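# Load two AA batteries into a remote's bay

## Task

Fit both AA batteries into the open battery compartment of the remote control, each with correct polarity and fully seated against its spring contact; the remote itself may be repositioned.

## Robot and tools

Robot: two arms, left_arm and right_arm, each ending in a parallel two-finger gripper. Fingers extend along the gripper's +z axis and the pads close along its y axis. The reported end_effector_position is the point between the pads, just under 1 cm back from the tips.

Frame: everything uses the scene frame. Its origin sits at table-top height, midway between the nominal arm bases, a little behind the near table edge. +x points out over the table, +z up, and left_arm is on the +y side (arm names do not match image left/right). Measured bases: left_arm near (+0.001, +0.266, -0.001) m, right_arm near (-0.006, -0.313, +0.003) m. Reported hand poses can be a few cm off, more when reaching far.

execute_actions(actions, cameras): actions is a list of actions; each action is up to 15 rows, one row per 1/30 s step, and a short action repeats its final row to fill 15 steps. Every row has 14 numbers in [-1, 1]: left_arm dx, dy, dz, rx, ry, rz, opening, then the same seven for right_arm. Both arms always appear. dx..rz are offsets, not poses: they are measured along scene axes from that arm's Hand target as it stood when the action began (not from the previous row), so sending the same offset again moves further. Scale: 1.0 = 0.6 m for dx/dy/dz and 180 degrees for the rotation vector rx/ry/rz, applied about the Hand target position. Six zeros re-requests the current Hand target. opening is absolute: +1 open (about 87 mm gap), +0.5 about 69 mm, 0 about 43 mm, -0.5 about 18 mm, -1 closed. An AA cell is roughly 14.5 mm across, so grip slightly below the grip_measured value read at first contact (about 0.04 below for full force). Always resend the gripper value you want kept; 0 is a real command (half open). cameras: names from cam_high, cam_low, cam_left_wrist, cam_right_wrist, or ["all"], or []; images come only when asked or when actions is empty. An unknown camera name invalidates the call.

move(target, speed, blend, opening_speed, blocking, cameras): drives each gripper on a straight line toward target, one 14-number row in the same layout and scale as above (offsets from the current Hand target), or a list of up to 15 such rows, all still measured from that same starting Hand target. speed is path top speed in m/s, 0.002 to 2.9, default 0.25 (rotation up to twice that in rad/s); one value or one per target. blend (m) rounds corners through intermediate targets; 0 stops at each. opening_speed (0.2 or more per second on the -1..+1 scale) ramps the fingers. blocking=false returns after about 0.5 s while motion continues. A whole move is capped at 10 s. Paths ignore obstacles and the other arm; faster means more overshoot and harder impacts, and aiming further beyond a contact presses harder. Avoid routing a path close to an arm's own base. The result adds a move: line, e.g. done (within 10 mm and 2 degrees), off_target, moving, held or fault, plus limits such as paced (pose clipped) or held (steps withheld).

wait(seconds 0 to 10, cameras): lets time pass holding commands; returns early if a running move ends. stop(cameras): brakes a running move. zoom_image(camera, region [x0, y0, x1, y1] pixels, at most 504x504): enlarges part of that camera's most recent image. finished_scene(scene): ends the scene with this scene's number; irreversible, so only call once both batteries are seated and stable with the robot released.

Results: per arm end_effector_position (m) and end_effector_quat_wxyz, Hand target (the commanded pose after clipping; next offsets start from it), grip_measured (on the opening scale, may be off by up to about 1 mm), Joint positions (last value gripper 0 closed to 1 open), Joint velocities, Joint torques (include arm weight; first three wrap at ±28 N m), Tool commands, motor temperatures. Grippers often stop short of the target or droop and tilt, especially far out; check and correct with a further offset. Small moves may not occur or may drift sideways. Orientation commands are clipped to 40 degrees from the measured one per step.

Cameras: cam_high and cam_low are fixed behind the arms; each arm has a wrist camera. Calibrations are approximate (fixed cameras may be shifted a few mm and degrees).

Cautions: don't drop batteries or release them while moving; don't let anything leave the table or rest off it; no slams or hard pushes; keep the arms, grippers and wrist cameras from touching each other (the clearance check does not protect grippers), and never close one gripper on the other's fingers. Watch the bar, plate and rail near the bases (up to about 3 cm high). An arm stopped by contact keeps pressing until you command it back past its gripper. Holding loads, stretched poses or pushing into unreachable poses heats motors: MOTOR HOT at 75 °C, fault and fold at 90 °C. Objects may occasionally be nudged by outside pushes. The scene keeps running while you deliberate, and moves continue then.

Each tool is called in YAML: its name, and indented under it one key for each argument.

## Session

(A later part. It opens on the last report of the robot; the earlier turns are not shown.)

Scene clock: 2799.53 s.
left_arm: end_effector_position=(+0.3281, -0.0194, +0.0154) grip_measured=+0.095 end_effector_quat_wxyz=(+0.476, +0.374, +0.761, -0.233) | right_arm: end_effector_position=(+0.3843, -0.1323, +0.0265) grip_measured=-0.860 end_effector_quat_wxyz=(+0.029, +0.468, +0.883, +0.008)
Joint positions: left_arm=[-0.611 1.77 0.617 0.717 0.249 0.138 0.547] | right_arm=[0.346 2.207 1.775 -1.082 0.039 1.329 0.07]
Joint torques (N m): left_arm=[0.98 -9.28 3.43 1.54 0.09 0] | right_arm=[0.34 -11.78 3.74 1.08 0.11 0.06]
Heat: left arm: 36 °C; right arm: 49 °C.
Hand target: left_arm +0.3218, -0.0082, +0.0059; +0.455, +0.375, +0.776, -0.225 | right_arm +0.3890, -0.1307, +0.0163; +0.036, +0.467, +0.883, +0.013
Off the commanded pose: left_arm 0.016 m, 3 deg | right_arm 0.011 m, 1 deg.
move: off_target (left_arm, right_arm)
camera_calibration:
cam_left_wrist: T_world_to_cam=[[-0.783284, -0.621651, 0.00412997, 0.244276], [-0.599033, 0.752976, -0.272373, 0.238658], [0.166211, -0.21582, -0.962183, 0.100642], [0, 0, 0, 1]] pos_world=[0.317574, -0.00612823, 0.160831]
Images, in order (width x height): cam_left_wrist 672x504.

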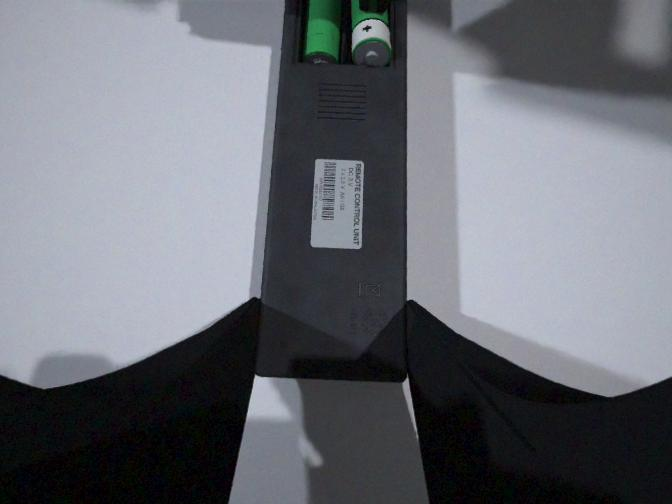

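move:
  target:
    - [0,0,0,0,0,0,-0.05,0.0,0.0,-0.018,0.0,0.0,0,-0.86]
  speed: 0.05
  cameras: ["cam_left_wrist"]

zoom_image:
  camera: "cam_left_wrist"
  region: [280, 0, 430, 90]

Scene clock: 2805.53 s.
left_arm: end_effector_position=(+0.3281, -0.0194, +0.0154) grip_measured=+0.095 end_effector_quat_wxyz=(+0.476, +0.374, +0.761, -0.233) | right_arm: end_effector_position=(+0.3842, -0.1324, +0.0259) grip_measured=-0.860 end_effector_quat_wxyz=(+0.030, +0.468, +0.883, +0.013)
Joint positions: left_arm=[-0.611 1.77 0.617 0.717 0.249 0.138 0.547] | right_arm=[0.344 2.198 1.756 -1.063 0.033 1.327 0.07]
Joint torques (N m): left_arm=[0.99 -9.31 3.4 1.54 0.1 -0.01] | right_arm=[0.51 -9.98 2.85 1.3 0.15 0.08]
Heat: left arm: 37 °C; right arm: 48 °C.
Hand target: left_arm +0.3218, -0.0082, +0.0059; +0.455, +0.375, +0.776, -0.225 | right_arm +0.3890, -0.1307, +0.0055; +0.036, +0.468, +0.883, +0.013
Off the commanded pose: left_arm 0.016 m, 3 deg | right_arm 0.021 m, 1 deg.
move: off_target (left_arm, right_arm)
camera_calibration:
cam_left_wrist: T_world_to_cam=[[-0.783284, -0.621651, 0.00412997, 0.244276], [-0.599033, 0.752976, -0.272373, 0.238658], [0.166211, -0.21582, -0.962183, 0.100642], [0, 0, 0, 1]] pos_world=[0.317574, -0.00612823, 0.160831]
Images, in order (width x height): cam_left_wrist 672x504.

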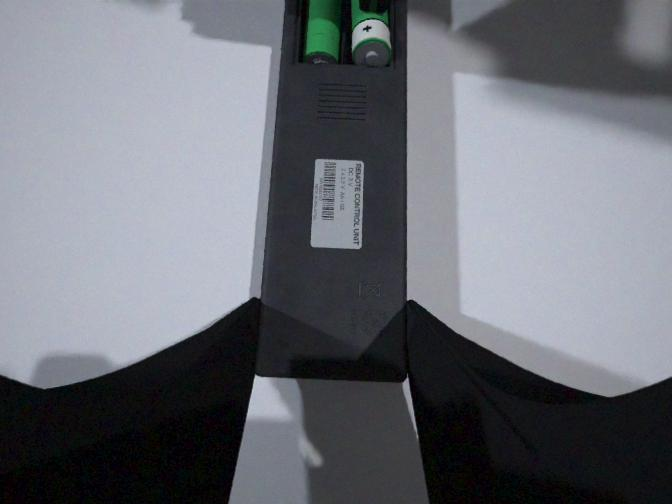

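Scaled by 3.360.

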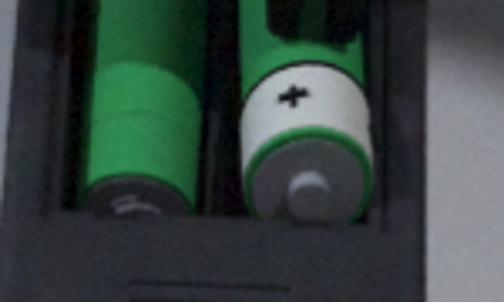

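move:
  target:
    - [0,0,0,0,0,0,-0.05,0.0047,-0.0069,-0.018,0.0,0.0,0,-0.86]
  speed: 0.05
  cameras: ["cam_left_wrist"]

zoom_image:
  camera: "cam_left_wrist"
  region: [280, 0, 430, 90]

Scene clock: 2835.63 s.
left_arm: end_effector_position=(+0.3281, -0.0194, +0.0154) grip_measured=+0.095 end_effector_quat_wxyz=(+0.476, +0.374, +0.761, -0.233) | right_arm: end_effector_position=(+0.3842, -0.1327, +0.0253) grip_measured=-0.860 end_effector_quat_wxyz=(+0.024, +0.467, +0.884, +0.023)
Joint positions: left_arm=[-0.611 1.77 0.617 0.717 0.249 0.138 0.547] | right_arm=[0.334 2.193 1.742 -1.048 0.01 1.315 0.07]
Joint torques (N m): left_arm=[0.99 -9.31 3.43 1.54 0.09 0] | right_arm=[0.43 -8.14 2.4 1.49 0.35 0.09]
Heat: left arm: 37 °C; right arm: 49 °C.
Hand target: left_arm +0.3218, -0.0082, +0.0059; +0.455, +0.375, +0.776, -0.225 | right_arm +0.3917, -0.1348, -0.0054; +0.036, +0.467, +0.883, +0.013
Off the commanded pose: left_arm 0.016 m, 3 deg | right_arm 0.032 m, 2 deg.
move: off_target (left_arm, right_arm)
camera_calibration:
cam_left_wrist: T_world_to_cam=[[-0.783284, -0.621651, 0.00412997, 0.244276], [-0.599033, 0.752976, -0.272373, 0.238658], [0.166211, -0.21582, -0.962183, 0.100642], [0, 0, 0, 1]] pos_world=[0.317574, -0.00612823, 0.160831]
Images, in order (width x height): cam_left_wrist 672x504.

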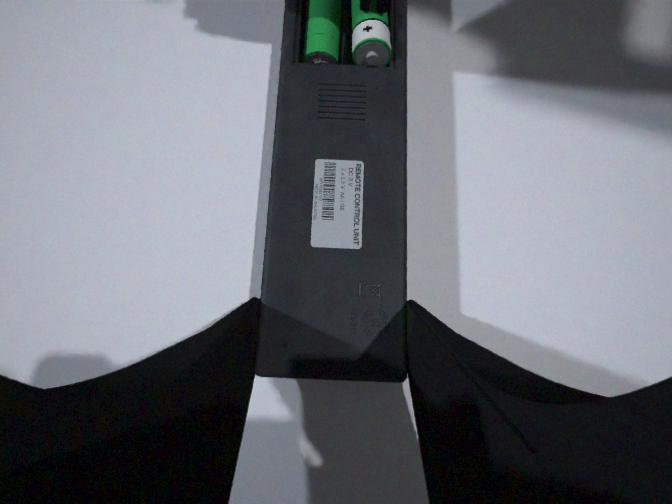

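Scaled by 3.360.

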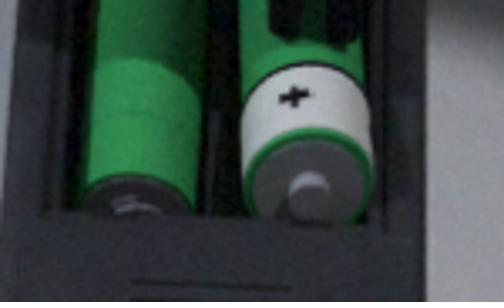

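move:
  target:
    - [0,0,0,0,0,0,-0.05,0.0075,-0.0110,-0.015,0.0,0.0,0,-0.86]
  speed: 0.05
  cameras: ["cam_left_wrist"]

zoom_image:
  camera: "cam_left_wrist"
  region: [280, 0, 430, 90]

Scene clock: 2842.13 s.
left_arm: end_effector_position=(+0.3281, -0.0194, +0.0154) grip_measured=+0.095 end_effector_quat_wxyz=(+0.476, +0.374, +0.761, -0.233) | right_arm: end_effector_position=(+0.3846, -0.1332, +0.0248) grip_measured=-0.860 end_effector_quat_wxyz=(+0.016, +0.464, +0.885, +0.034)
Joint positions: left_arm=[-0.611 1.77 0.617 0.717 0.249 0.138 0.547] | right_arm=[0.322 2.191 1.732 -1.034 -0.018 1.298 0.07]
Joint torques (N m): left_arm=[0.98 -9.31 3.41 1.55 0.1 0] | right_arm=[-0.12 -6.54 2.55 1.61 0.58 0.1]
Heat: left arm: 37 °C; right arm: 48 °C.
Hand target: left_arm +0.3218, -0.0082, +0.0059; +0.455, +0.375, +0.776, -0.225 | right_arm +0.3963, -0.1414, -0.0143; +0.036, +0.467, +0.883, +0.013
Off the commanded pose: left_arm 0.016 m, 3 deg | right_arm 0.042 m, 3 deg.
move: off_target (left_arm, right_arm)
camera_calibration:
cam_left_wrist: T_world_to_cam=[[-0.783284, -0.621651, 0.00412997, 0.244276], [-0.599033, 0.752976, -0.272373, 0.238658], [0.166211, -0.21582, -0.962183, 0.100642], [0, 0, 0, 1]] pos_world=[0.317574, -0.00612823, 0.160831]
Images, in order (width x height): cam_left_wrist 672x504.

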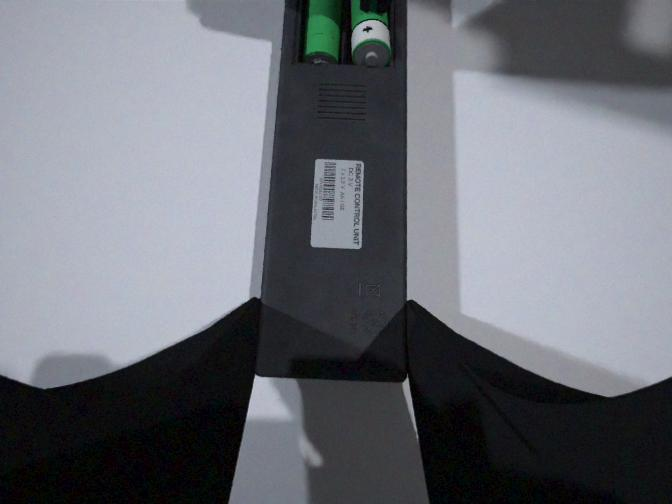

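Scaled by 3.360.

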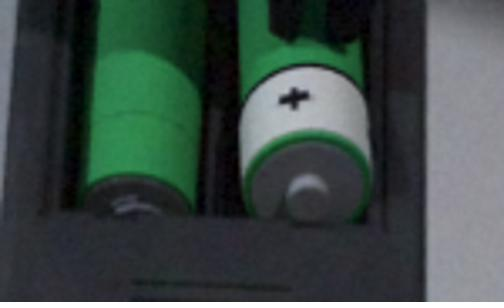

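move:
  target:
    - [0,0,0,0,0,0,-0.05,0.0056,-0.0083,-0.009,0.0,0.0,0,-0.86]
  speed: 0.05
  cameras: ["cam_left_wrist"]

zoom_image:
  camera: "cam_left_wrist"
  region: [280, 0, 430, 90]

Scene clock: 2848.30 s.
left_arm: end_effector_position=(+0.3281, -0.0194, +0.0154) grip_measured=+0.095 end_effector_quat_wxyz=(+0.476, +0.374, +0.761, -0.233) | right_arm: end_effector_position=(+0.3856, -0.1355, +0.0246) grip_measured=-0.860 end_effector_quat_wxyz=(+0.012, +0.463, +0.885, +0.039)
Joint positions: left_arm=[-0.611 1.77 0.617 0.717 0.249 0.138 0.547] | right_arm=[0.311 2.191 1.729 -1.029 -0.031 1.285 0.07]
Joint torques (N m): left_arm=[0.99 -9.32 3.38 1.55 0.09 -0.01] | right_arm=[-0.32 -5.64 2.55 1.68 0.7 0.06]
Heat: left arm: 37 °C; right arm: 46 °C.
Hand target: left_arm +0.3218, -0.0082, +0.0059; +0.455, +0.375, +0.776, -0.225 | right_arm +0.3996, -0.1463, -0.0197; +0.036, +0.467, +0.883, +0.013
Off the commanded pose: left_arm 0.016 m, 3 deg | right_arm 0.048 m, 4 deg.
move: off_target (left_arm, right_arm)
camera_calibration:
cam_left_wrist: T_world_to_cam=[[-0.783284, -0.621651, 0.00412997, 0.244276], [-0.599033, 0.752976, -0.272373, 0.238658], [0.166211, -0.21582, -0.962183, 0.100642], [0, 0, 0, 1]] pos_world=[0.317574, -0.00612823, 0.160831]
Images, in order (width x height): cam_left_wrist 672x504.

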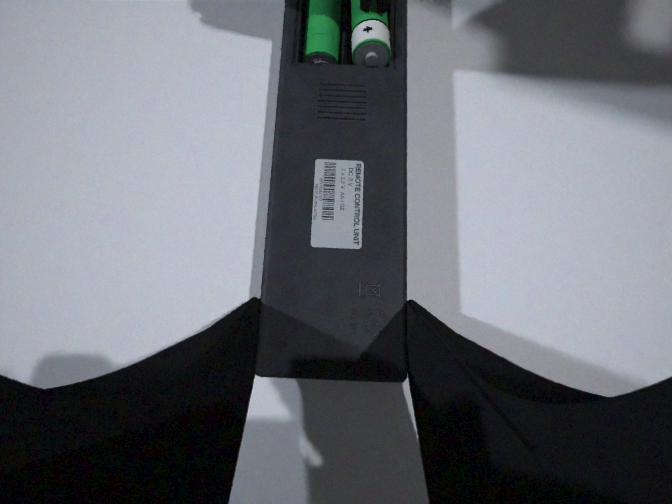

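Scaled by 3.360.

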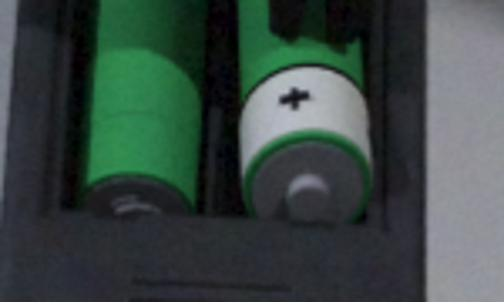

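zoom_image:
  camera: "cam_left_wrist"
  region: [340, 30, 400, 75]

zoom_image:
  camera: "cam_left_wrist"
  region: [290, 30, 350, 75]

Scaled by 8.400.

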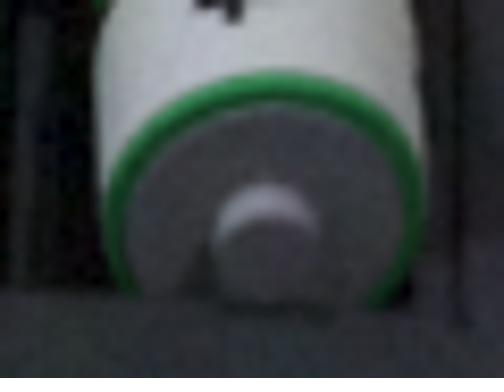

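Scaled by 8.400.

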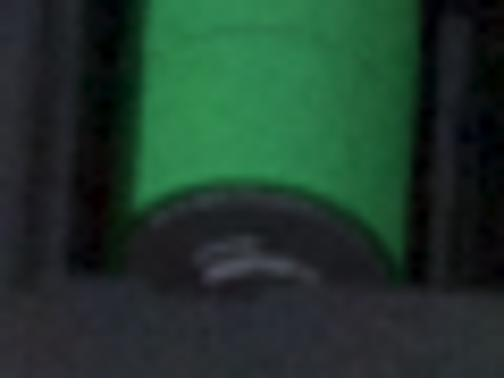

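move:
  target:
    - [0,0,0,0,0,0,-0.05,-0.0233,0.0180,0.108,0.0,0.0,0,-0.86]
  speed: 0.08
  cameras: ["cam_left_wrist","cam_right_wrist"]

zoom_image:
  camera: "cam_right_wrist"
  region: [230, 150, 440, 390]

zoom_image:
  camera: "cam_left_wrist"
  region: [280, 0, 430, 90]

Scene clock: 2934.97 s.
left_arm: end_effector_position=(+0.3281, -0.0194, +0.0154) grip_measured=+0.095 end_effector_quat_wxyz=(+0.476, +0.374, +0.761, -0.233) | right_arm: end_effector_position=(+0.3797, -0.1385, +0.0318) grip_measured=-0.860 end_effector_quat_wxyz=(+0.020, +0.464, +0.885, +0.007)
Joint positions: left_arm=[-0.611 1.77 0.617 0.717 0.249 0.138 0.547] | right_arm=[0.332 2.19 1.767 -1.102 0.025 1.306 0.07]
Joint torques (N m): left_arm=[0.94 -9.32 3.41 1.55 0.1 0] | right_arm=[1.01 -14.26 8.38 0.31 0.22 0.19]
Motor temperatures (°C): left_arm=[23 37 28 29 19 20 21] | right_arm=[23 38 30 25 21 21 23]
Heat: left arm: 37 °C; right arm: 38 °C.
Hand target: left_arm +0.3218, -0.0082, +0.0059; +0.455, +0.375, +0.776, -0.225 | right_arm +0.3856, -0.1356, +0.0451; +0.036, +0.467, +0.883, +0.013
Off the commanded pose: left_arm 0.016 m, 3 deg | right_arm 0.015 m, 2 deg.
move: off_target (left_arm, right_arm)
camera_calibration:
cam_left_wrist: T_world_to_cam=[[-0.783284, -0.621651, 0.00412997, 0.244276], [-0.599033, 0.752976, -0.272373, 0.238658], [0.166211, -0.21582, -0.962183, 0.100642], [0, 0, 0, 1]] pos_world=[0.317574, -0.00612823, 0.160831]
cam_right_wrist: T_world_to_cam=[[-0.819901, -0.571071, -0.040502, 0.232532], [-0.406986, 0.53164, 0.742779, 0.225801], [-0.402647, 0.625489, -0.66831, 0.407697], [0, 0, 0, 1]] pos_world=[0.446709, -0.242262, 0.114166]
Images, in order (width x height): cam_left_wrist 672x504, cam_right_wrist 672x504.

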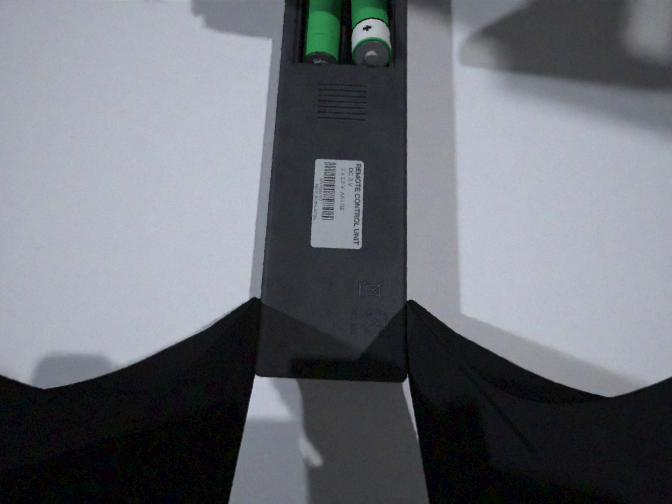

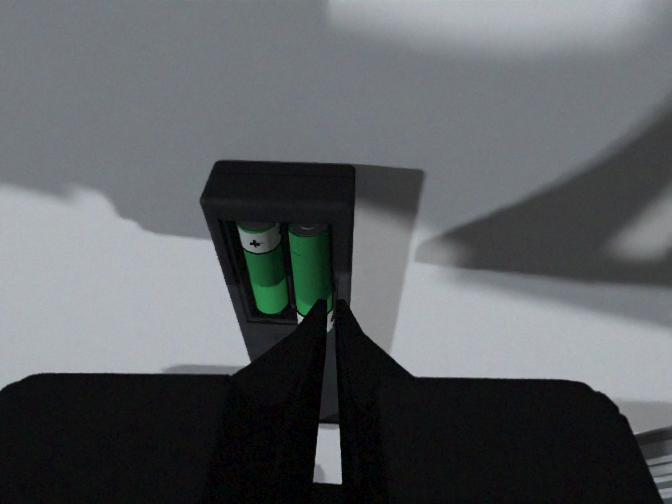

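Scaled by 2.100.

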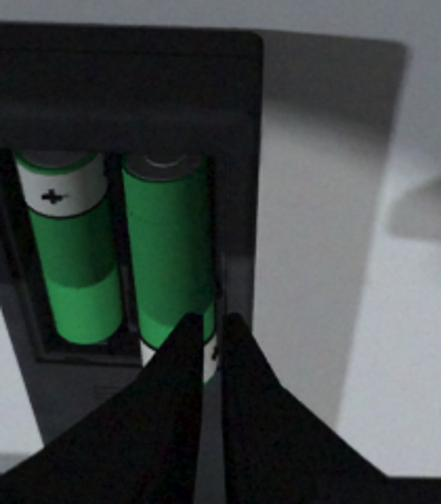

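Scaled by 3.360.

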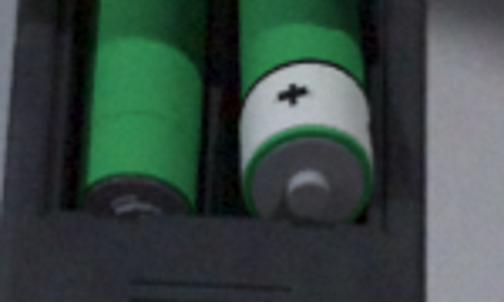

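move:
  target:
    - [0,0,0,0,0,0,-0.05,0.0022,0.0133,0.022,0.0043,-0.0063,0,-0.86]
    - [0,0,0,0,0,0,-0.05,0.0022,0.0133,0.022,0.0043,-0.0063,0,-0.35]
  speed: 0.06
  cameras: ["cam_left_wrist","cam_right_wrist"]

zoom_image:
  camera: "cam_right_wrist"
  region: [230, 150, 440, 390]

Scene clock: 2947.50 s.
left_arm: end_effector_position=(+0.3281, -0.0194, +0.0154) grip_measured=+0.095 end_effector_quat_wxyz=(+0.476, +0.374, +0.761, -0.233) | right_arm: end_effector_position=(+0.3804, -0.1313, +0.0385) grip_measured=-0.350 end_effector_quat_wxyz=(+0.023, +0.464, +0.885, +0.010)
Joint positions: left_arm=[-0.611 1.77 0.617 0.717 0.249 0.138 0.547] | right_arm=[0.347 2.19 1.794 -1.121 0.026 1.321 0.325]
Joint torques (N m): left_arm=[0.98 -9.32 3.43 1.54 0.09 0] | right_arm=[0.92 -15.73 8.38 0.34 0.16 0.2]
Heat: left arm: 37 °C; right arm: 41 °C.
Hand target: left_arm +0.3218, -0.0082, +0.0059; +0.455, +0.375, +0.776, -0.225 | right_arm +0.3870, -0.1276, +0.0582; +0.042, +0.468, +0.883, +0.024
Off the commanded pose: left_arm 0.016 m, 3 deg | right_arm 0.021 m, 3 deg.
move: off_target (left_arm, right_arm); target 2's new opening was sent with right_arm's hand 0.021 m and 3 deg from that target
camera_calibration:
cam_left_wrist: T_world_to_cam=[[-0.783284, -0.621651, 0.00412997, 0.244276], [-0.599033, 0.752976, -0.272373, 0.238658], [0.166211, -0.21582, -0.962183, 0.100642], [0, 0, 0, 1]] pos_world=[0.317574, -0.00612823, 0.160831]
cam_right_wrist: T_world_to_cam=[[-0.81916, -0.571526, -0.0483182, 0.237462], [-0.412858, 0.529066, 0.741375, 0.219209], [-0.398151, 0.627254, -0.669349, 0.406548], [0, 0, 0, 1]] pos_world=[0.446889, -0.235269, 0.12108]
Images, in order (width x height): cam_left_wrist 672x504, cam_right_wrist 672x504.

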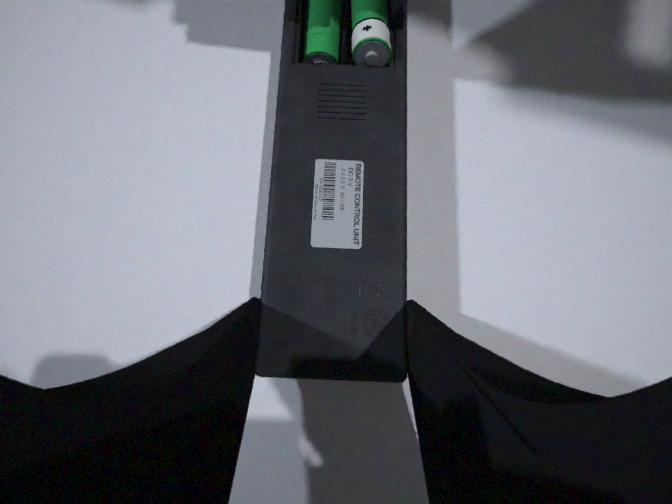

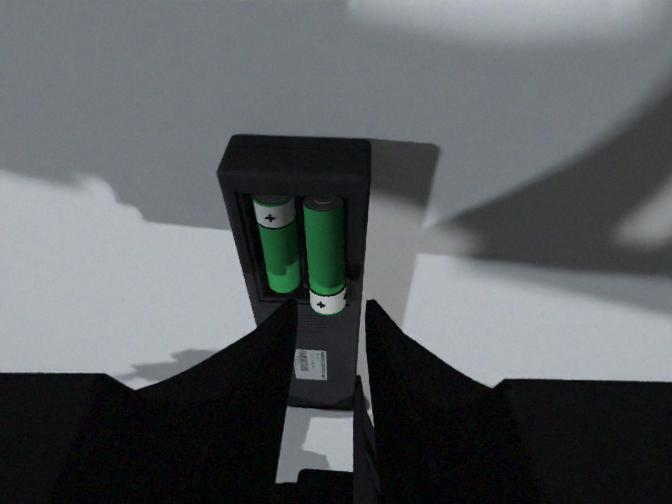

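Scaled by 2.100.

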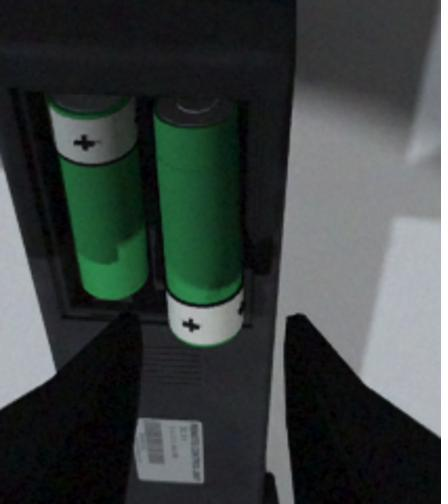

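move:
  target:
    - [0,0,0,0,0,0,-0.05,-0.0085,0.0120,-0.022,-0.001,0.0015,0,-0.35]
  speed: 0.06
  cameras: ["cam_right_wrist"]

zoom_image:
  camera: "cam_right_wrist"
  region: [230, 150, 440, 390]

Scene clock: 2959.70 s.
left_arm: end_effector_position=(+0.3281, -0.0194, +0.0154) grip_measured=+0.095 end_effector_quat_wxyz=(+0.476, +0.374, +0.761, -0.233) | right_arm: end_effector_position=(+0.3768, -0.1227, +0.0369) grip_measured=-0.350 end_effector_quat_wxyz=(+0.023, +0.463, +0.886, +0.011)
Joint positions: left_arm=[-0.611 1.77 0.617 0.717 0.249 0.138 0.547] | right_arm=[0.368 2.19 1.787 -1.115 0.026 1.34 0.325]
Joint torques (N m): left_arm=[0.98 -9.29 3.38 1.55 0.1 0] | right_arm=[0.83 -15.08 5.35 0.71 0.2 0.21]
Motor temperatures (°C): left_arm=[23 37 28 29 19 20 21] | right_arm=[23 43 33 23 20 21 23]
Heat: left arm: 37 °C; right arm: 43 °C.
Hand target: left_arm +0.3218, -0.0082, +0.0059; +0.455, +0.375, +0.776, -0.225 | right_arm +0.3818, -0.1203, +0.0450; +0.041, +0.467, +0.883, +0.022
Off the commanded pose: left_arm 0.016 m, 3 deg | right_arm 0.010 m, 2 deg.
move: off_target (left_arm)
camera_calibration:
cam_right_wrist: T_world_to_cam=[[-0.81805, -0.573048, -0.0490946, 0.238847], [-0.41401, 0.527458, 0.741879, 0.214643], [-0.399237, 0.627219, -0.668734, 0.399102], [0, 0, 0, 1]] pos_world=[0.443589, -0.226668, 0.119381]
Images, in order (width x height): cam_right_wrist 672x504.

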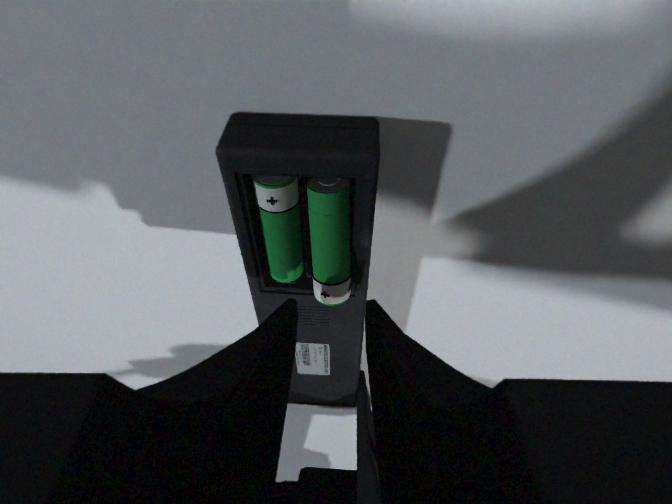

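Scaled by 2.100.

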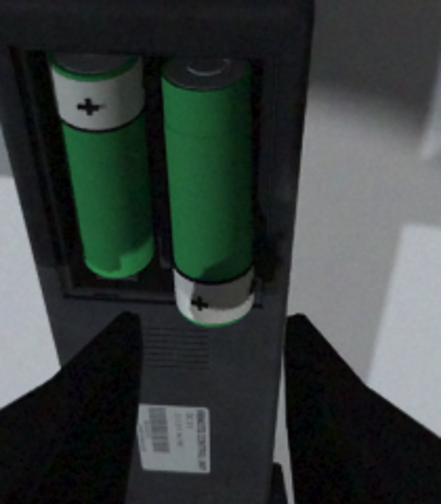

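move:
  target:
    - [0,0,0,0,0,0,-0.05,0.0,0.0,-0.026,0,0,0,-0.35]
  speed: 0.06
  cameras: ["cam_right_wrist","cam_left_wrist"]

zoom_image:
  camera: "cam_right_wrist"
  region: [230, 150, 440, 390]

zoom_image:
  camera: "cam_left_wrist"
  region: [280, 0, 430, 90]

Scene clock: 2966.63 s.
left_arm: end_effector_position=(+0.3281, -0.0194, +0.0154) grip_measured=+0.095 end_effector_quat_wxyz=(+0.476, +0.374, +0.761, -0.233) | right_arm: end_effector_position=(+0.3776, -0.1223, +0.0261) grip_measured=-0.350 end_effector_quat_wxyz=(+0.027, +0.464, +0.886, +0.015)
Joint positions: left_arm=[-0.611 1.77 0.617 0.717 0.249 0.138 0.547] | right_arm=[0.368 2.19 1.743 -1.059 0.026 1.341 0.325]
Joint torques (N m): left_arm=[0.95 -9.32 3.44 1.54 0.1 0] | right_arm=[0.83 -13.91 5.33 0.74 0.2 0.2]
Heat: left arm: 37 °C; right arm: 44 °C.
Hand target: left_arm +0.3218, -0.0082, +0.0059; +0.455, +0.375, +0.776, -0.225 | right_arm +0.3818, -0.1203, +0.0295; +0.041, +0.467, +0.883, +0.021
Off the commanded pose: left_arm 0.016 m, 3 deg | right_arm 0.006 m, 2 deg.
move: off_target (left_arm)
camera_calibration:
cam_left_wrist: T_world_to_cam=[[-0.783284, -0.621651, 0.00412997, 0.244276], [-0.599033, 0.752976, -0.272373, 0.238658], [0.166211, -0.21582, -0.962183, 0.100642], [0, 0, 0, 1]] pos_world=[0.317574, -0.00612823, 0.160831]
cam_right_wrist: T_world_to_cam=[[-0.817948, -0.572094, -0.0605718, 0.239552], [-0.421641, 0.524526, 0.739656, 0.225363], [-0.391382, 0.63054, -0.670253, 0.38938], [0, 0, 0, 1]] pos_world=[0.44336, -0.226682, 0.108802]
Images, in order (width x height): cam_left_wrist 672x504, cam_right_wrist 672x504.

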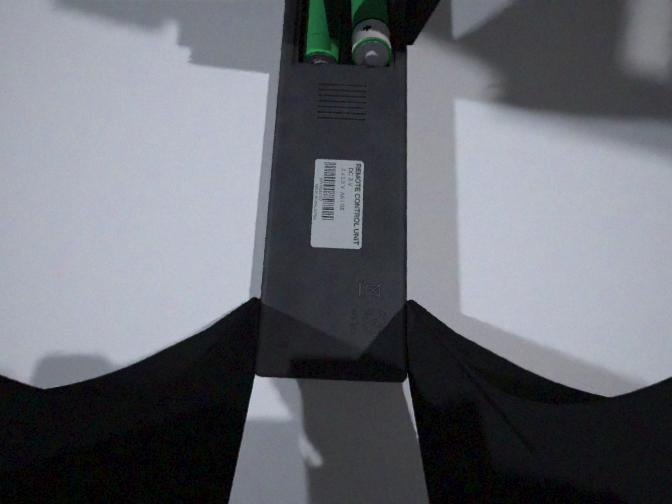

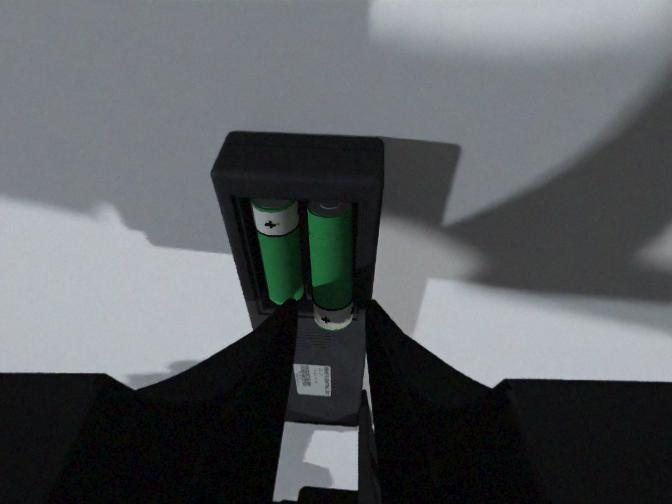

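Scaled by 2.100.

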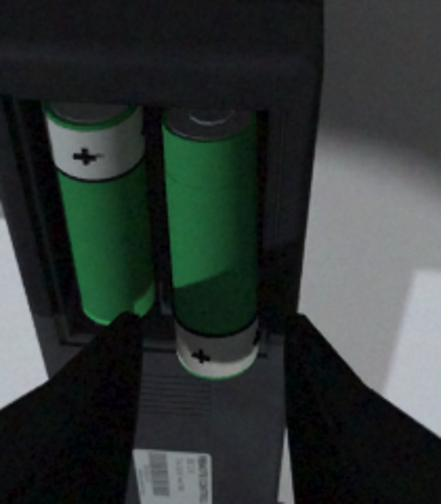

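Scaled by 3.360.

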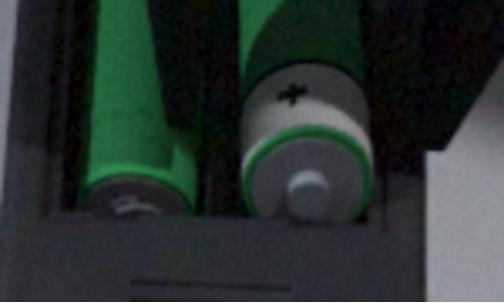

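move:
  target:
    - [0,0,0,0,0,0,-0.05,0.0,0.0,0.0,0,0,0,-0.72]
  speed: 0.06
  opening_speed: 0.4
  cameras: ["cam_right_wrist","cam_left_wrist"]

zoom_image:
  camera: "cam_left_wrist"
  region: [280, 0, 430, 90]

Scene clock: 2972.93 s.
left_arm: end_effector_position=(+0.3281, -0.0194, +0.0154) grip_measured=+0.095 end_effector_quat_wxyz=(+0.476, +0.374, +0.761, -0.233) | right_arm: end_effector_position=(+0.3785, -0.1219, +0.0272) grip_measured=-0.718 end_effector_quat_wxyz=(+0.028, +0.464, +0.885, +0.017)
Joint positions: left_arm=[-0.611 1.77 0.617 0.717 0.249 0.138 0.547] | right_arm=[0.368 2.188 1.743 -1.056 0.026 1.342 0.141]
Joint torques (N m): left_arm=[0.96 -9.29 3.41 1.54 0.09 0] | right_arm=[0.83 -13.61 5.3 0.73 0.2 0.18]
Heat: left arm: 37 °C; right arm: 45 °C.
Hand target: left_arm +0.3218, -0.0082, +0.0059; +0.455, +0.375, +0.776, -0.225 | right_arm +0.3818, -0.1203, +0.0294; +0.041, +0.467, +0.883, +0.021
Off the commanded pose: left_arm 0.016 m, 3 deg | right_arm 0.004 m, 2 deg.
move: off_target (left_arm)
camera_calibration:
cam_left_wrist: T_world_to_cam=[[-0.783284, -0.621651, 0.00412997, 0.244276], [-0.599033, 0.752976, -0.272373, 0.238658], [0.166211, -0.21582, -0.962183, 0.100642], [0, 0, 0, 1]] pos_world=[0.317574, -0.00612823, 0.160831]
cam_right_wrist: T_world_to_cam=[[-0.818286, -0.571029, -0.0658339, 0.240964], [-0.424739, 0.523498, 0.738611, 0.22584], [-0.387304, 0.632357, -0.67091, 0.388958], [0, 0, 0, 1]] pos_world=[0.443746, -0.22659, 0.110011]
Images, in order (width x height): cam_left_wrist 672x504, cam_right_wrist 672x504.

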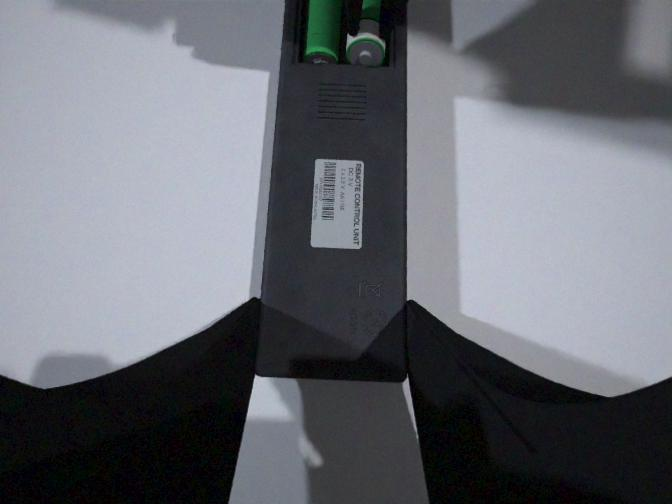

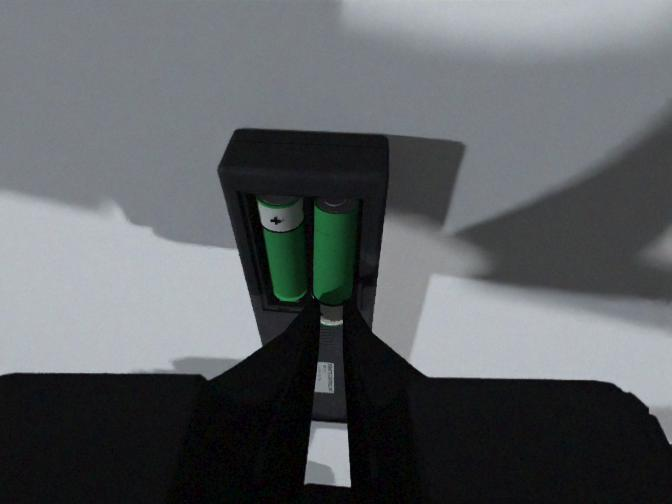

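Scaled by 3.360.

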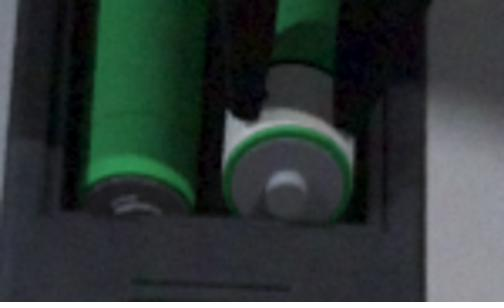

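move:
  target:
    - [0,0,0,0,0,0,-0.05,0.0,0.0,0.0,0,0,0,-0.35]
    - [0,0,0,0,0,0,-0.05,0.0,0.0,-0.009,0,0,0,-0.35]
  speed: 0.05
  opening_speed: 0.5
  cameras: ["cam_right_wrist","cam_left_wrist"]

zoom_image:
  camera: "cam_left_wrist"
  region: [280, 0, 430, 90]

Scene clock: 2986.20 s.
left_arm: end_effector_position=(+0.3281, -0.0194, +0.0154) grip_measured=+0.095 end_effector_quat_wxyz=(+0.476, +0.374, +0.761, -0.233) | right_arm: end_effector_position=(+0.3777, -0.1223, +0.0239) grip_measured=-0.350 end_effector_quat_wxyz=(+0.028, +0.464, +0.885, +0.017)
Joint positions: left_arm=[-0.611 1.77 0.617 0.717 0.249 0.138 0.547] | right_arm=[0.368 2.188 1.73 -1.044 0.026 1.343 0.325]
Joint torques (N m): left_arm=[0.96 -9.33 3.41 1.55 0.1 0] | right_arm=[0.83 -13.16 5.24 0.79 0.2 0.18]
Motor temperatures (°C): left_arm=[23 37 28 29 19 20 21] | right_arm=[23 49 32 23 20 21 23]
Heat: left arm: 37 °C; right arm: 49 °C.
Hand target: left_arm +0.3218, -0.0082, +0.0059; +0.455, +0.375, +0.776, -0.225 | right_arm +0.3818, -0.1203, +0.0241; +0.041, +0.467, +0.883, +0.021
Off the commanded pose: left_arm 0.016 m, 3 deg | right_arm 0.005 m, 2 deg.
move: off_target (left_arm)
camera_calibration:
cam_left_wrist: T_world_to_cam=[[-0.783284, -0.621651, 0.00412997, 0.244276], [-0.599033, 0.752976, -0.272373, 0.238658], [0.166211, -0.21582, -0.962183, 0.100642], [0, 0, 0, 1]] pos_world=[0.317574, -0.00612823, 0.160831]
cam_right_wrist: T_world_to_cam=[[-0.818494, -0.570817, -0.0650768, 0.239901], [-0.424059, 0.523834, 0.738764, 0.227812], [-0.38761, 0.632271, -0.670815, 0.38669], [0, 0, 0, 1]] pos_world=[0.442848, -0.22689, 0.10671]
Images, in order (width x height): cam_left_wrist 672x504, cam_right_wrist 672x504.

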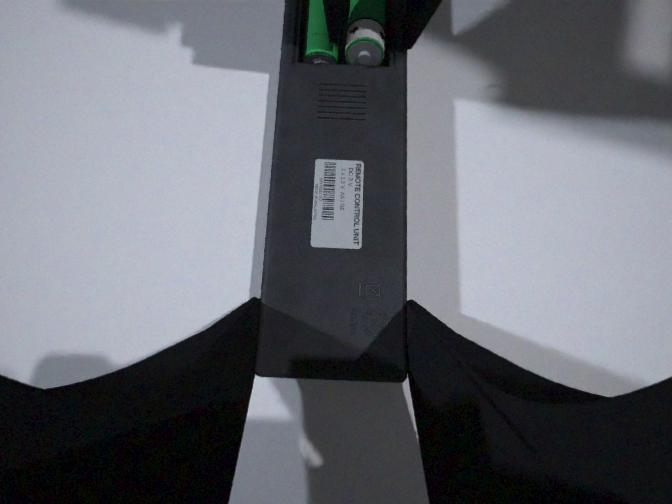

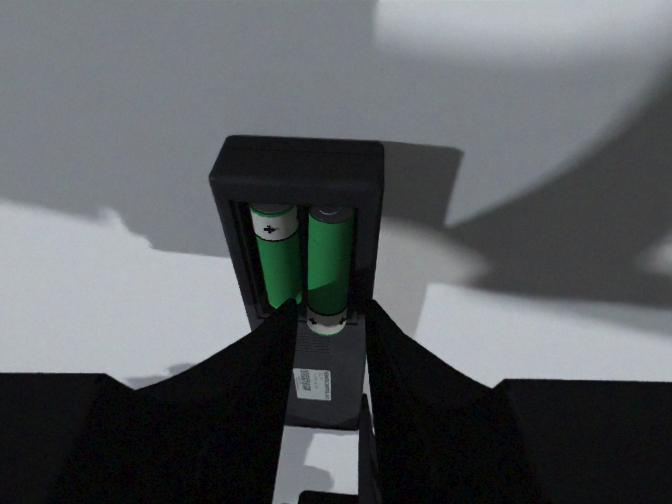

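Scaled by 3.360.

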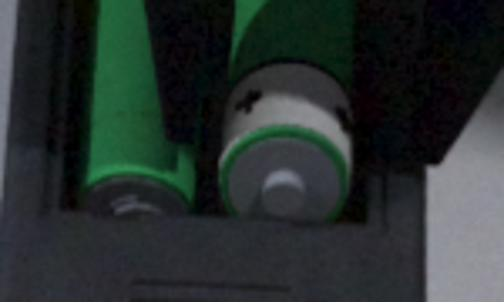

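move:
  target:
    - [0,0,0,0,0,0,-0.05,0.0,0.0,-0.005,0,0,0,-0.35]
    - [0,0,0,0,0,0,-0.05,0.0,0.0,-0.005,0,0,0,-0.70]
  speed: 0.05
  opening_speed: 0.5
  cameras: ["cam_right_wrist","cam_left_wrist"]

zoom_image:
  camera: "cam_left_wrist"
  region: [280, 0, 430, 90]

Scene clock: 2992.10 s.
left_arm: end_effector_position=(+0.3281, -0.0194, +0.0154) grip_measured=+0.095 end_effector_quat_wxyz=(+0.476, +0.374, +0.761, -0.233) | right_arm: end_effector_position=(+0.3791, -0.1217, +0.0228) grip_measured=-0.603 end_effector_quat_wxyz=(+0.030, +0.465, +0.885, +0.020)
Joint positions: left_arm=[-0.611 1.77 0.617 0.717 0.249 0.138 0.547] | right_arm=[0.368 2.188 1.725 -1.032 0.026 1.344 0.198]
Joint torques (N m): left_arm=[0.98 -9.33 3.41 1.55 0.09 -0.01] | right_arm=[0.8 -12.89 4.96 0.8 0.2 0.17]
Heat: left arm: 37 °C; right arm: 50 °C.
Hand target: left_arm +0.3218, -0.0082, +0.0059; +0.455, +0.375, +0.776, -0.225 | right_arm +0.3818, -0.1203, +0.0210; +0.041, +0.467, +0.883, +0.022
Off the commanded pose: left_arm 0.016 m, 3 deg | right_arm 0.004 m, 1 deg.
move: off_target (left_arm)
camera_calibration:
cam_left_wrist: T_world_to_cam=[[-0.783284, -0.621651, 0.00412997, 0.244276], [-0.599033, 0.752976, -0.272373, 0.238658], [0.166211, -0.21582, -0.962183, 0.100642], [0, 0, 0, 1]] pos_world=[0.317574, -0.00612823, 0.160831]
cam_right_wrist: T_world_to_cam=[[-0.818773, -0.569615, -0.0717657, 0.241753], [-0.428121, 0.522486, 0.737375, 0.230292], [-0.382523, 0.634467, -0.671661, 0.384545], [0, 0, 0, 1]] pos_world=[0.44363, -0.226599, 0.105822]
Images, in order (width x height): cam_left_wrist 672x504, cam_right_wrist 672x504.

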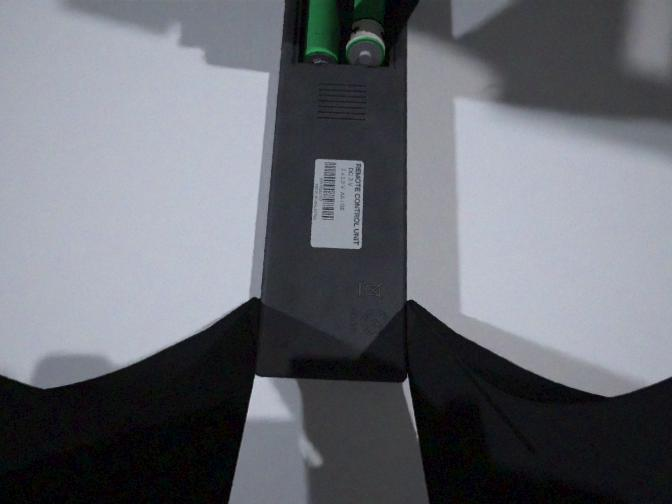

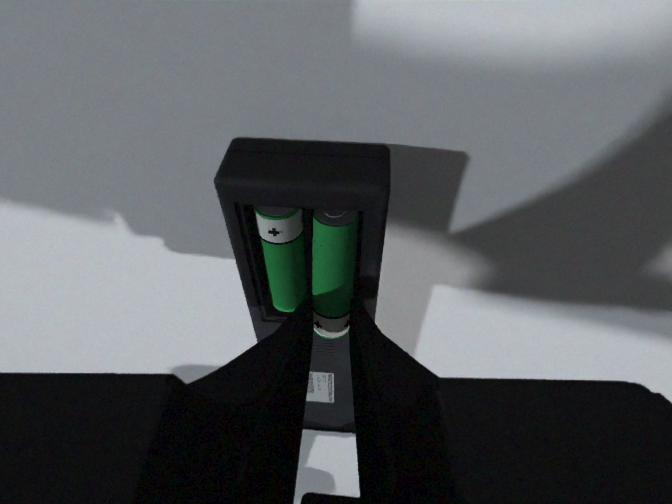

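Scaled by 3.360.

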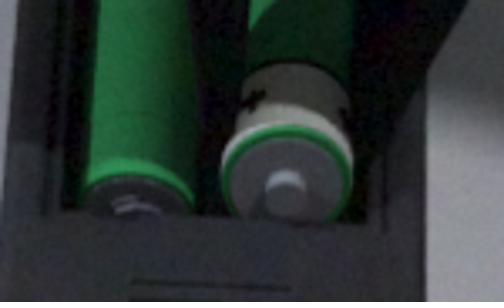

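move:
  target:
    - [-0.0037,0.0055,0,0,0,0,-0.05,0.0112,-0.0166,0.0,0,0,0,-0.72]
  speed: 0.05
  cameras: ["cam_left_wrist"]

zoom_image:
  camera: "cam_left_wrist"
  region: [280, 0, 430, 90]

Scene clock: 3000.67 s.
left_arm: end_effector_position=(+0.3271, -0.0169, +0.0155) grip_measured=+0.095 end_effector_quat_wxyz=(+0.476, +0.373, +0.762, -0.232) | right_arm: end_effector_position=(+0.3796, -0.1229, +0.0231) grip_measured=-0.603 end_effector_quat_wxyz=(+0.027, +0.466, +0.884, +0.022)
Joint positions: left_arm=[-0.608 1.762 0.608 0.717 0.249 0.138 0.547] | right_arm=[0.362 2.188 1.725 -1.032 0.018 1.341 0.198]
Joint torques (N m): left_arm=[1.14 -9.48 2.99 1.58 0.15 0.01] | right_arm=[-1.21 -11.97 6.38 0.73 0.25 -0.06]
Heat: left arm: 38 °C; right arm: 51 °C.
Hand target: left_arm +0.3197, -0.0049, +0.0061; +0.456, +0.375, +0.776, -0.225 | right_arm +0.3885, -0.1303, +0.0210; +0.041, +0.467, +0.883, +0.021
Off the commanded pose: left_arm 0.017 m, 3 deg | right_arm 0.012 m, 2 deg.
move: off_target (left_arm, right_arm)
camera_calibration:
cam_left_wrist: T_world_to_cam=[[-0.781122, -0.624364, 0.00423489, 0.244331], [-0.601864, 0.751134, -0.271214, 0.236906], [0.166155, -0.2144, -0.96251, 0.101521], [0, 0, 0, 1]] pos_world=[0.316569, -0.00363071, 0.160933]
Images, in order (width x height): cam_left_wrist 672x504.

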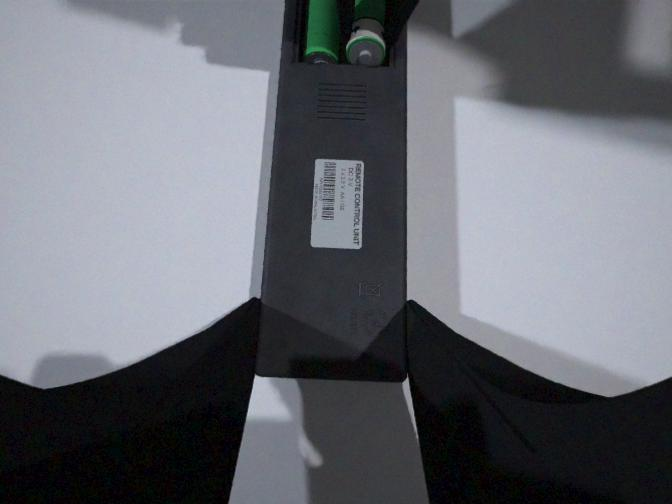

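Scaled by 3.360.

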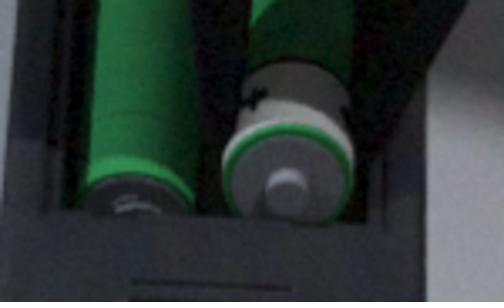

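move:
  target: [-0.0042, 0.0062, 0, 0, 0, 0, -0.05, 0.0112, -0.0166, 0, 0, 0, 0, -0.72]
  speed: 0.06
  cameras: ["cam_left_wrist", "cam_right_wrist"]

zoom_image:
  camera: "cam_left_wrist"
  region: [280, 0, 430, 90]

Scene clock: 3029.20 s.
left_arm: end_effector_position=(+0.3254, -0.0137, +0.0151) grip_measured=+0.095 end_effector_quat_wxyz=(+0.476, +0.373, +0.762, -0.231) | right_arm: end_effector_position=(+0.3779, -0.1209, +0.0249) grip_measured=-0.604 end_effector_quat_wxyz=(+0.011, +0.458, +0.888, +0.037)
Joint positions: left_arm=[-0.604 1.753 0.596 0.718 0.251 0.14 0.547] | right_arm=[0.35 2.188 1.725 -1.033 -0.027 1.311 0.198]
Joint torques (N m): left_arm=[1.25 -9.66 2.54 1.61 0.18 0.02] | right_arm=[-2.62 -11.19 7.79 0.66 0.63 -0.03]
Heat: left arm: 41 °C; right arm: 51 °C.
Hand target: left_arm +0.3172, -0.0011, +0.0059; +0.455, +0.375, +0.776, -0.225 | right_arm +0.3953, -0.1403, +0.0210; +0.041, +0.468, +0.883, +0.021
Off the commanded pose: left_arm 0.017 m, 3 deg | right_arm 0.026 m, 4 deg.
move: off_target (left_arm, right_arm)
camera_calibration:
cam_left_wrist: T_world_to_cam=[[-0.779806, -0.626008, 0.00406389, 0.244517], [-0.603752, 0.750334, -0.269226, 0.234069], [0.165488, -0.212398, -0.963068, 0.10229], [0, 0, 0, 1]] pos_world=[0.315068, -0.000834041, 0.160536]
cam_right_wrist: T_world_to_cam=[[-0.810008, -0.580398, -0.083818, 0.237044], [-0.423102, 0.479453, 0.768837, 0.220017], [-0.406045, 0.658227, -0.633928, 0.395735], [0, 0, 0, 1]] pos_world=[0.445783, -0.228391, 0.101579]
Images, in order (width x height): cam_left_wrist 672x504, cam_right_wrist 672x504.

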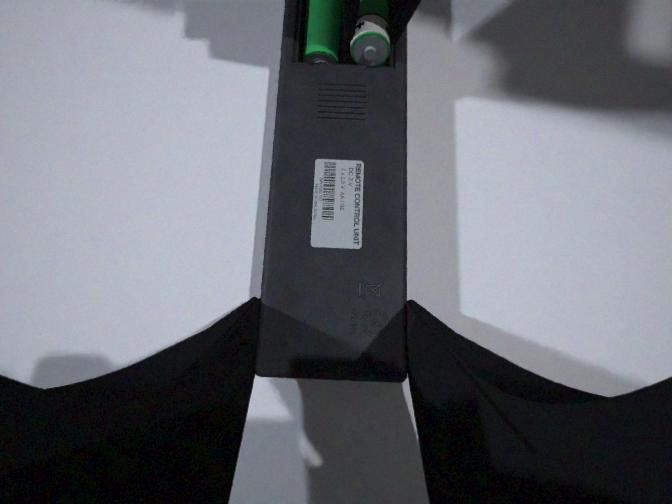

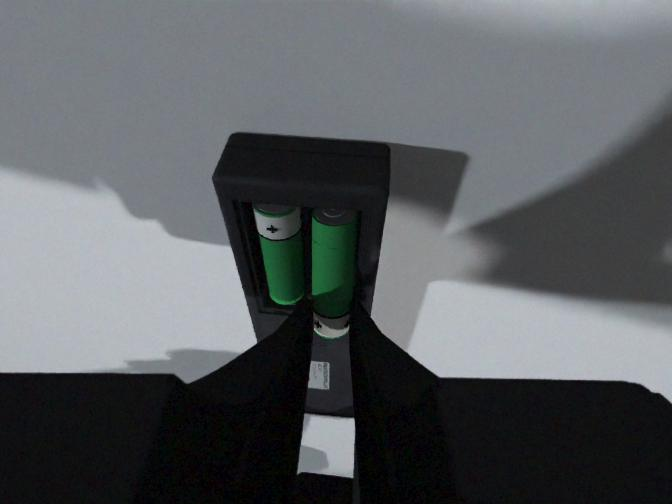

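Scaled by 3.360.

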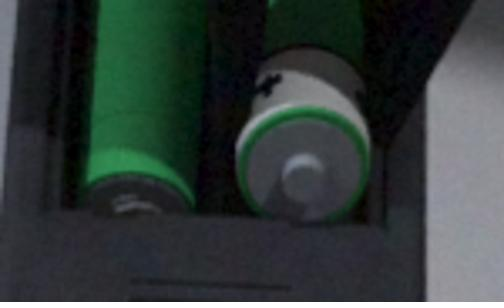

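move:
  target: [0, 0, 0, 0, 0, 0, -0.05, 0.014, -0.0207, -0.003, 0, 0, 0, -0.74]
  speed: 0.06
  cameras: ["cam_left_wrist", "cam_right_wrist"]

zoom_image:
  camera: "cam_left_wrist"
  region: [280, 0, 430, 90]

Scene clock: 3038.20 s.
left_arm: end_effector_position=(+0.3257, -0.0141, +0.0158) grip_measured=+0.095 end_effector_quat_wxyz=(+0.477, +0.373, +0.761, -0.232) | right_arm: end_effector_position=(+0.3785, -0.1237, +0.0267) grip_measured=-0.605 end_effector_quat_wxyz=(-0.004, +0.452, +0.891, +0.047)
Joint positions: left_arm=[-0.604 1.753 0.596 0.721 0.252 0.14 0.547] | right_arm=[0.329 2.194 1.736 -1.044 -0.066 1.279 0.198]
Joint torques (N m): left_arm=[1.25 -9.59 2.55 1.58 0.17 0.03] | right_arm=[-3.74 -10.52 8.49 0.73 0.93 -0.05]
Heat: left arm: 40 °C; right arm: 50 °C.
Hand target: left_arm +0.3171, -0.0011, +0.0058; +0.455, +0.375, +0.776, -0.225 | right_arm +0.4037, -0.1526, +0.0194; +0.041, +0.467, +0.883, +0.022
Off the commanded pose: left_arm 0.018 m, 3 deg | right_arm 0.039 m, 6 deg.
move: off_target (left_arm, right_arm)
camera_calibration:
cam_left_wrist: T_world_to_cam=[[-0.780276, -0.625427, 0.00312892, 0.244736], [-0.602428, 0.75022, -0.272489, 0.234301], [0.168075, -0.214502, -0.962154, 0.102014], [0, 0, 0, 1]] pos_world=[0.314965, -0.000830639, 0.161232]
cam_right_wrist: T_world_to_cam=[[-0.80358, -0.588506, -0.0889955, 0.232784], [-0.41612, 0.448584, 0.790959, 0.213158], [-0.425562, 0.672632, -0.605362, 0.407393], [0, 0, 0, 1]] pos_world=[0.449131, -0.23265, 0.0987379]
Images, in order (width x height): cam_left_wrist 672x504, cam_right_wrist 672x504.

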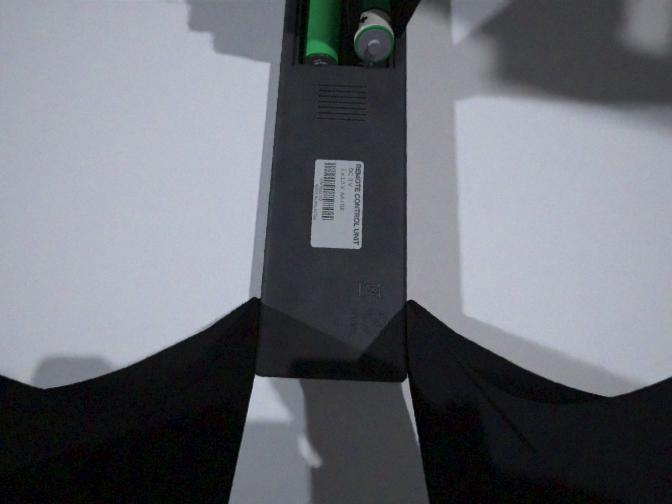

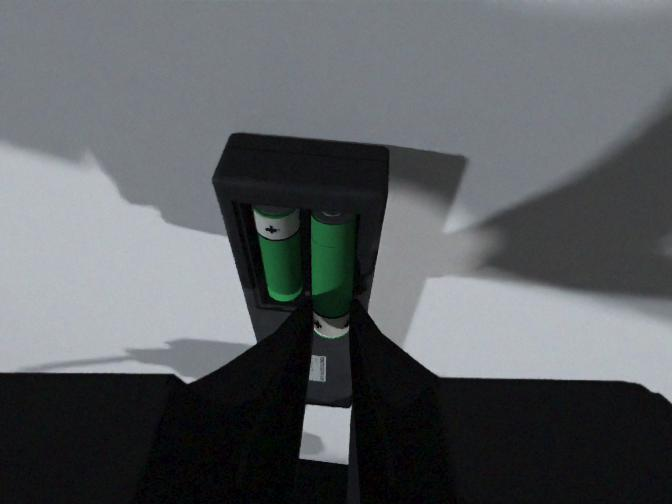

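Scaled by 3.360.

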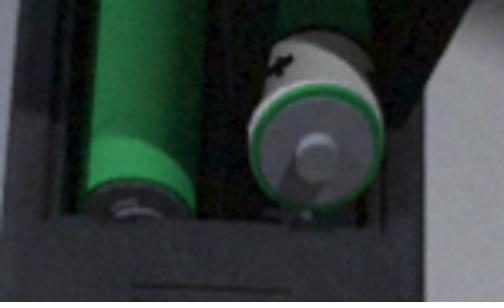

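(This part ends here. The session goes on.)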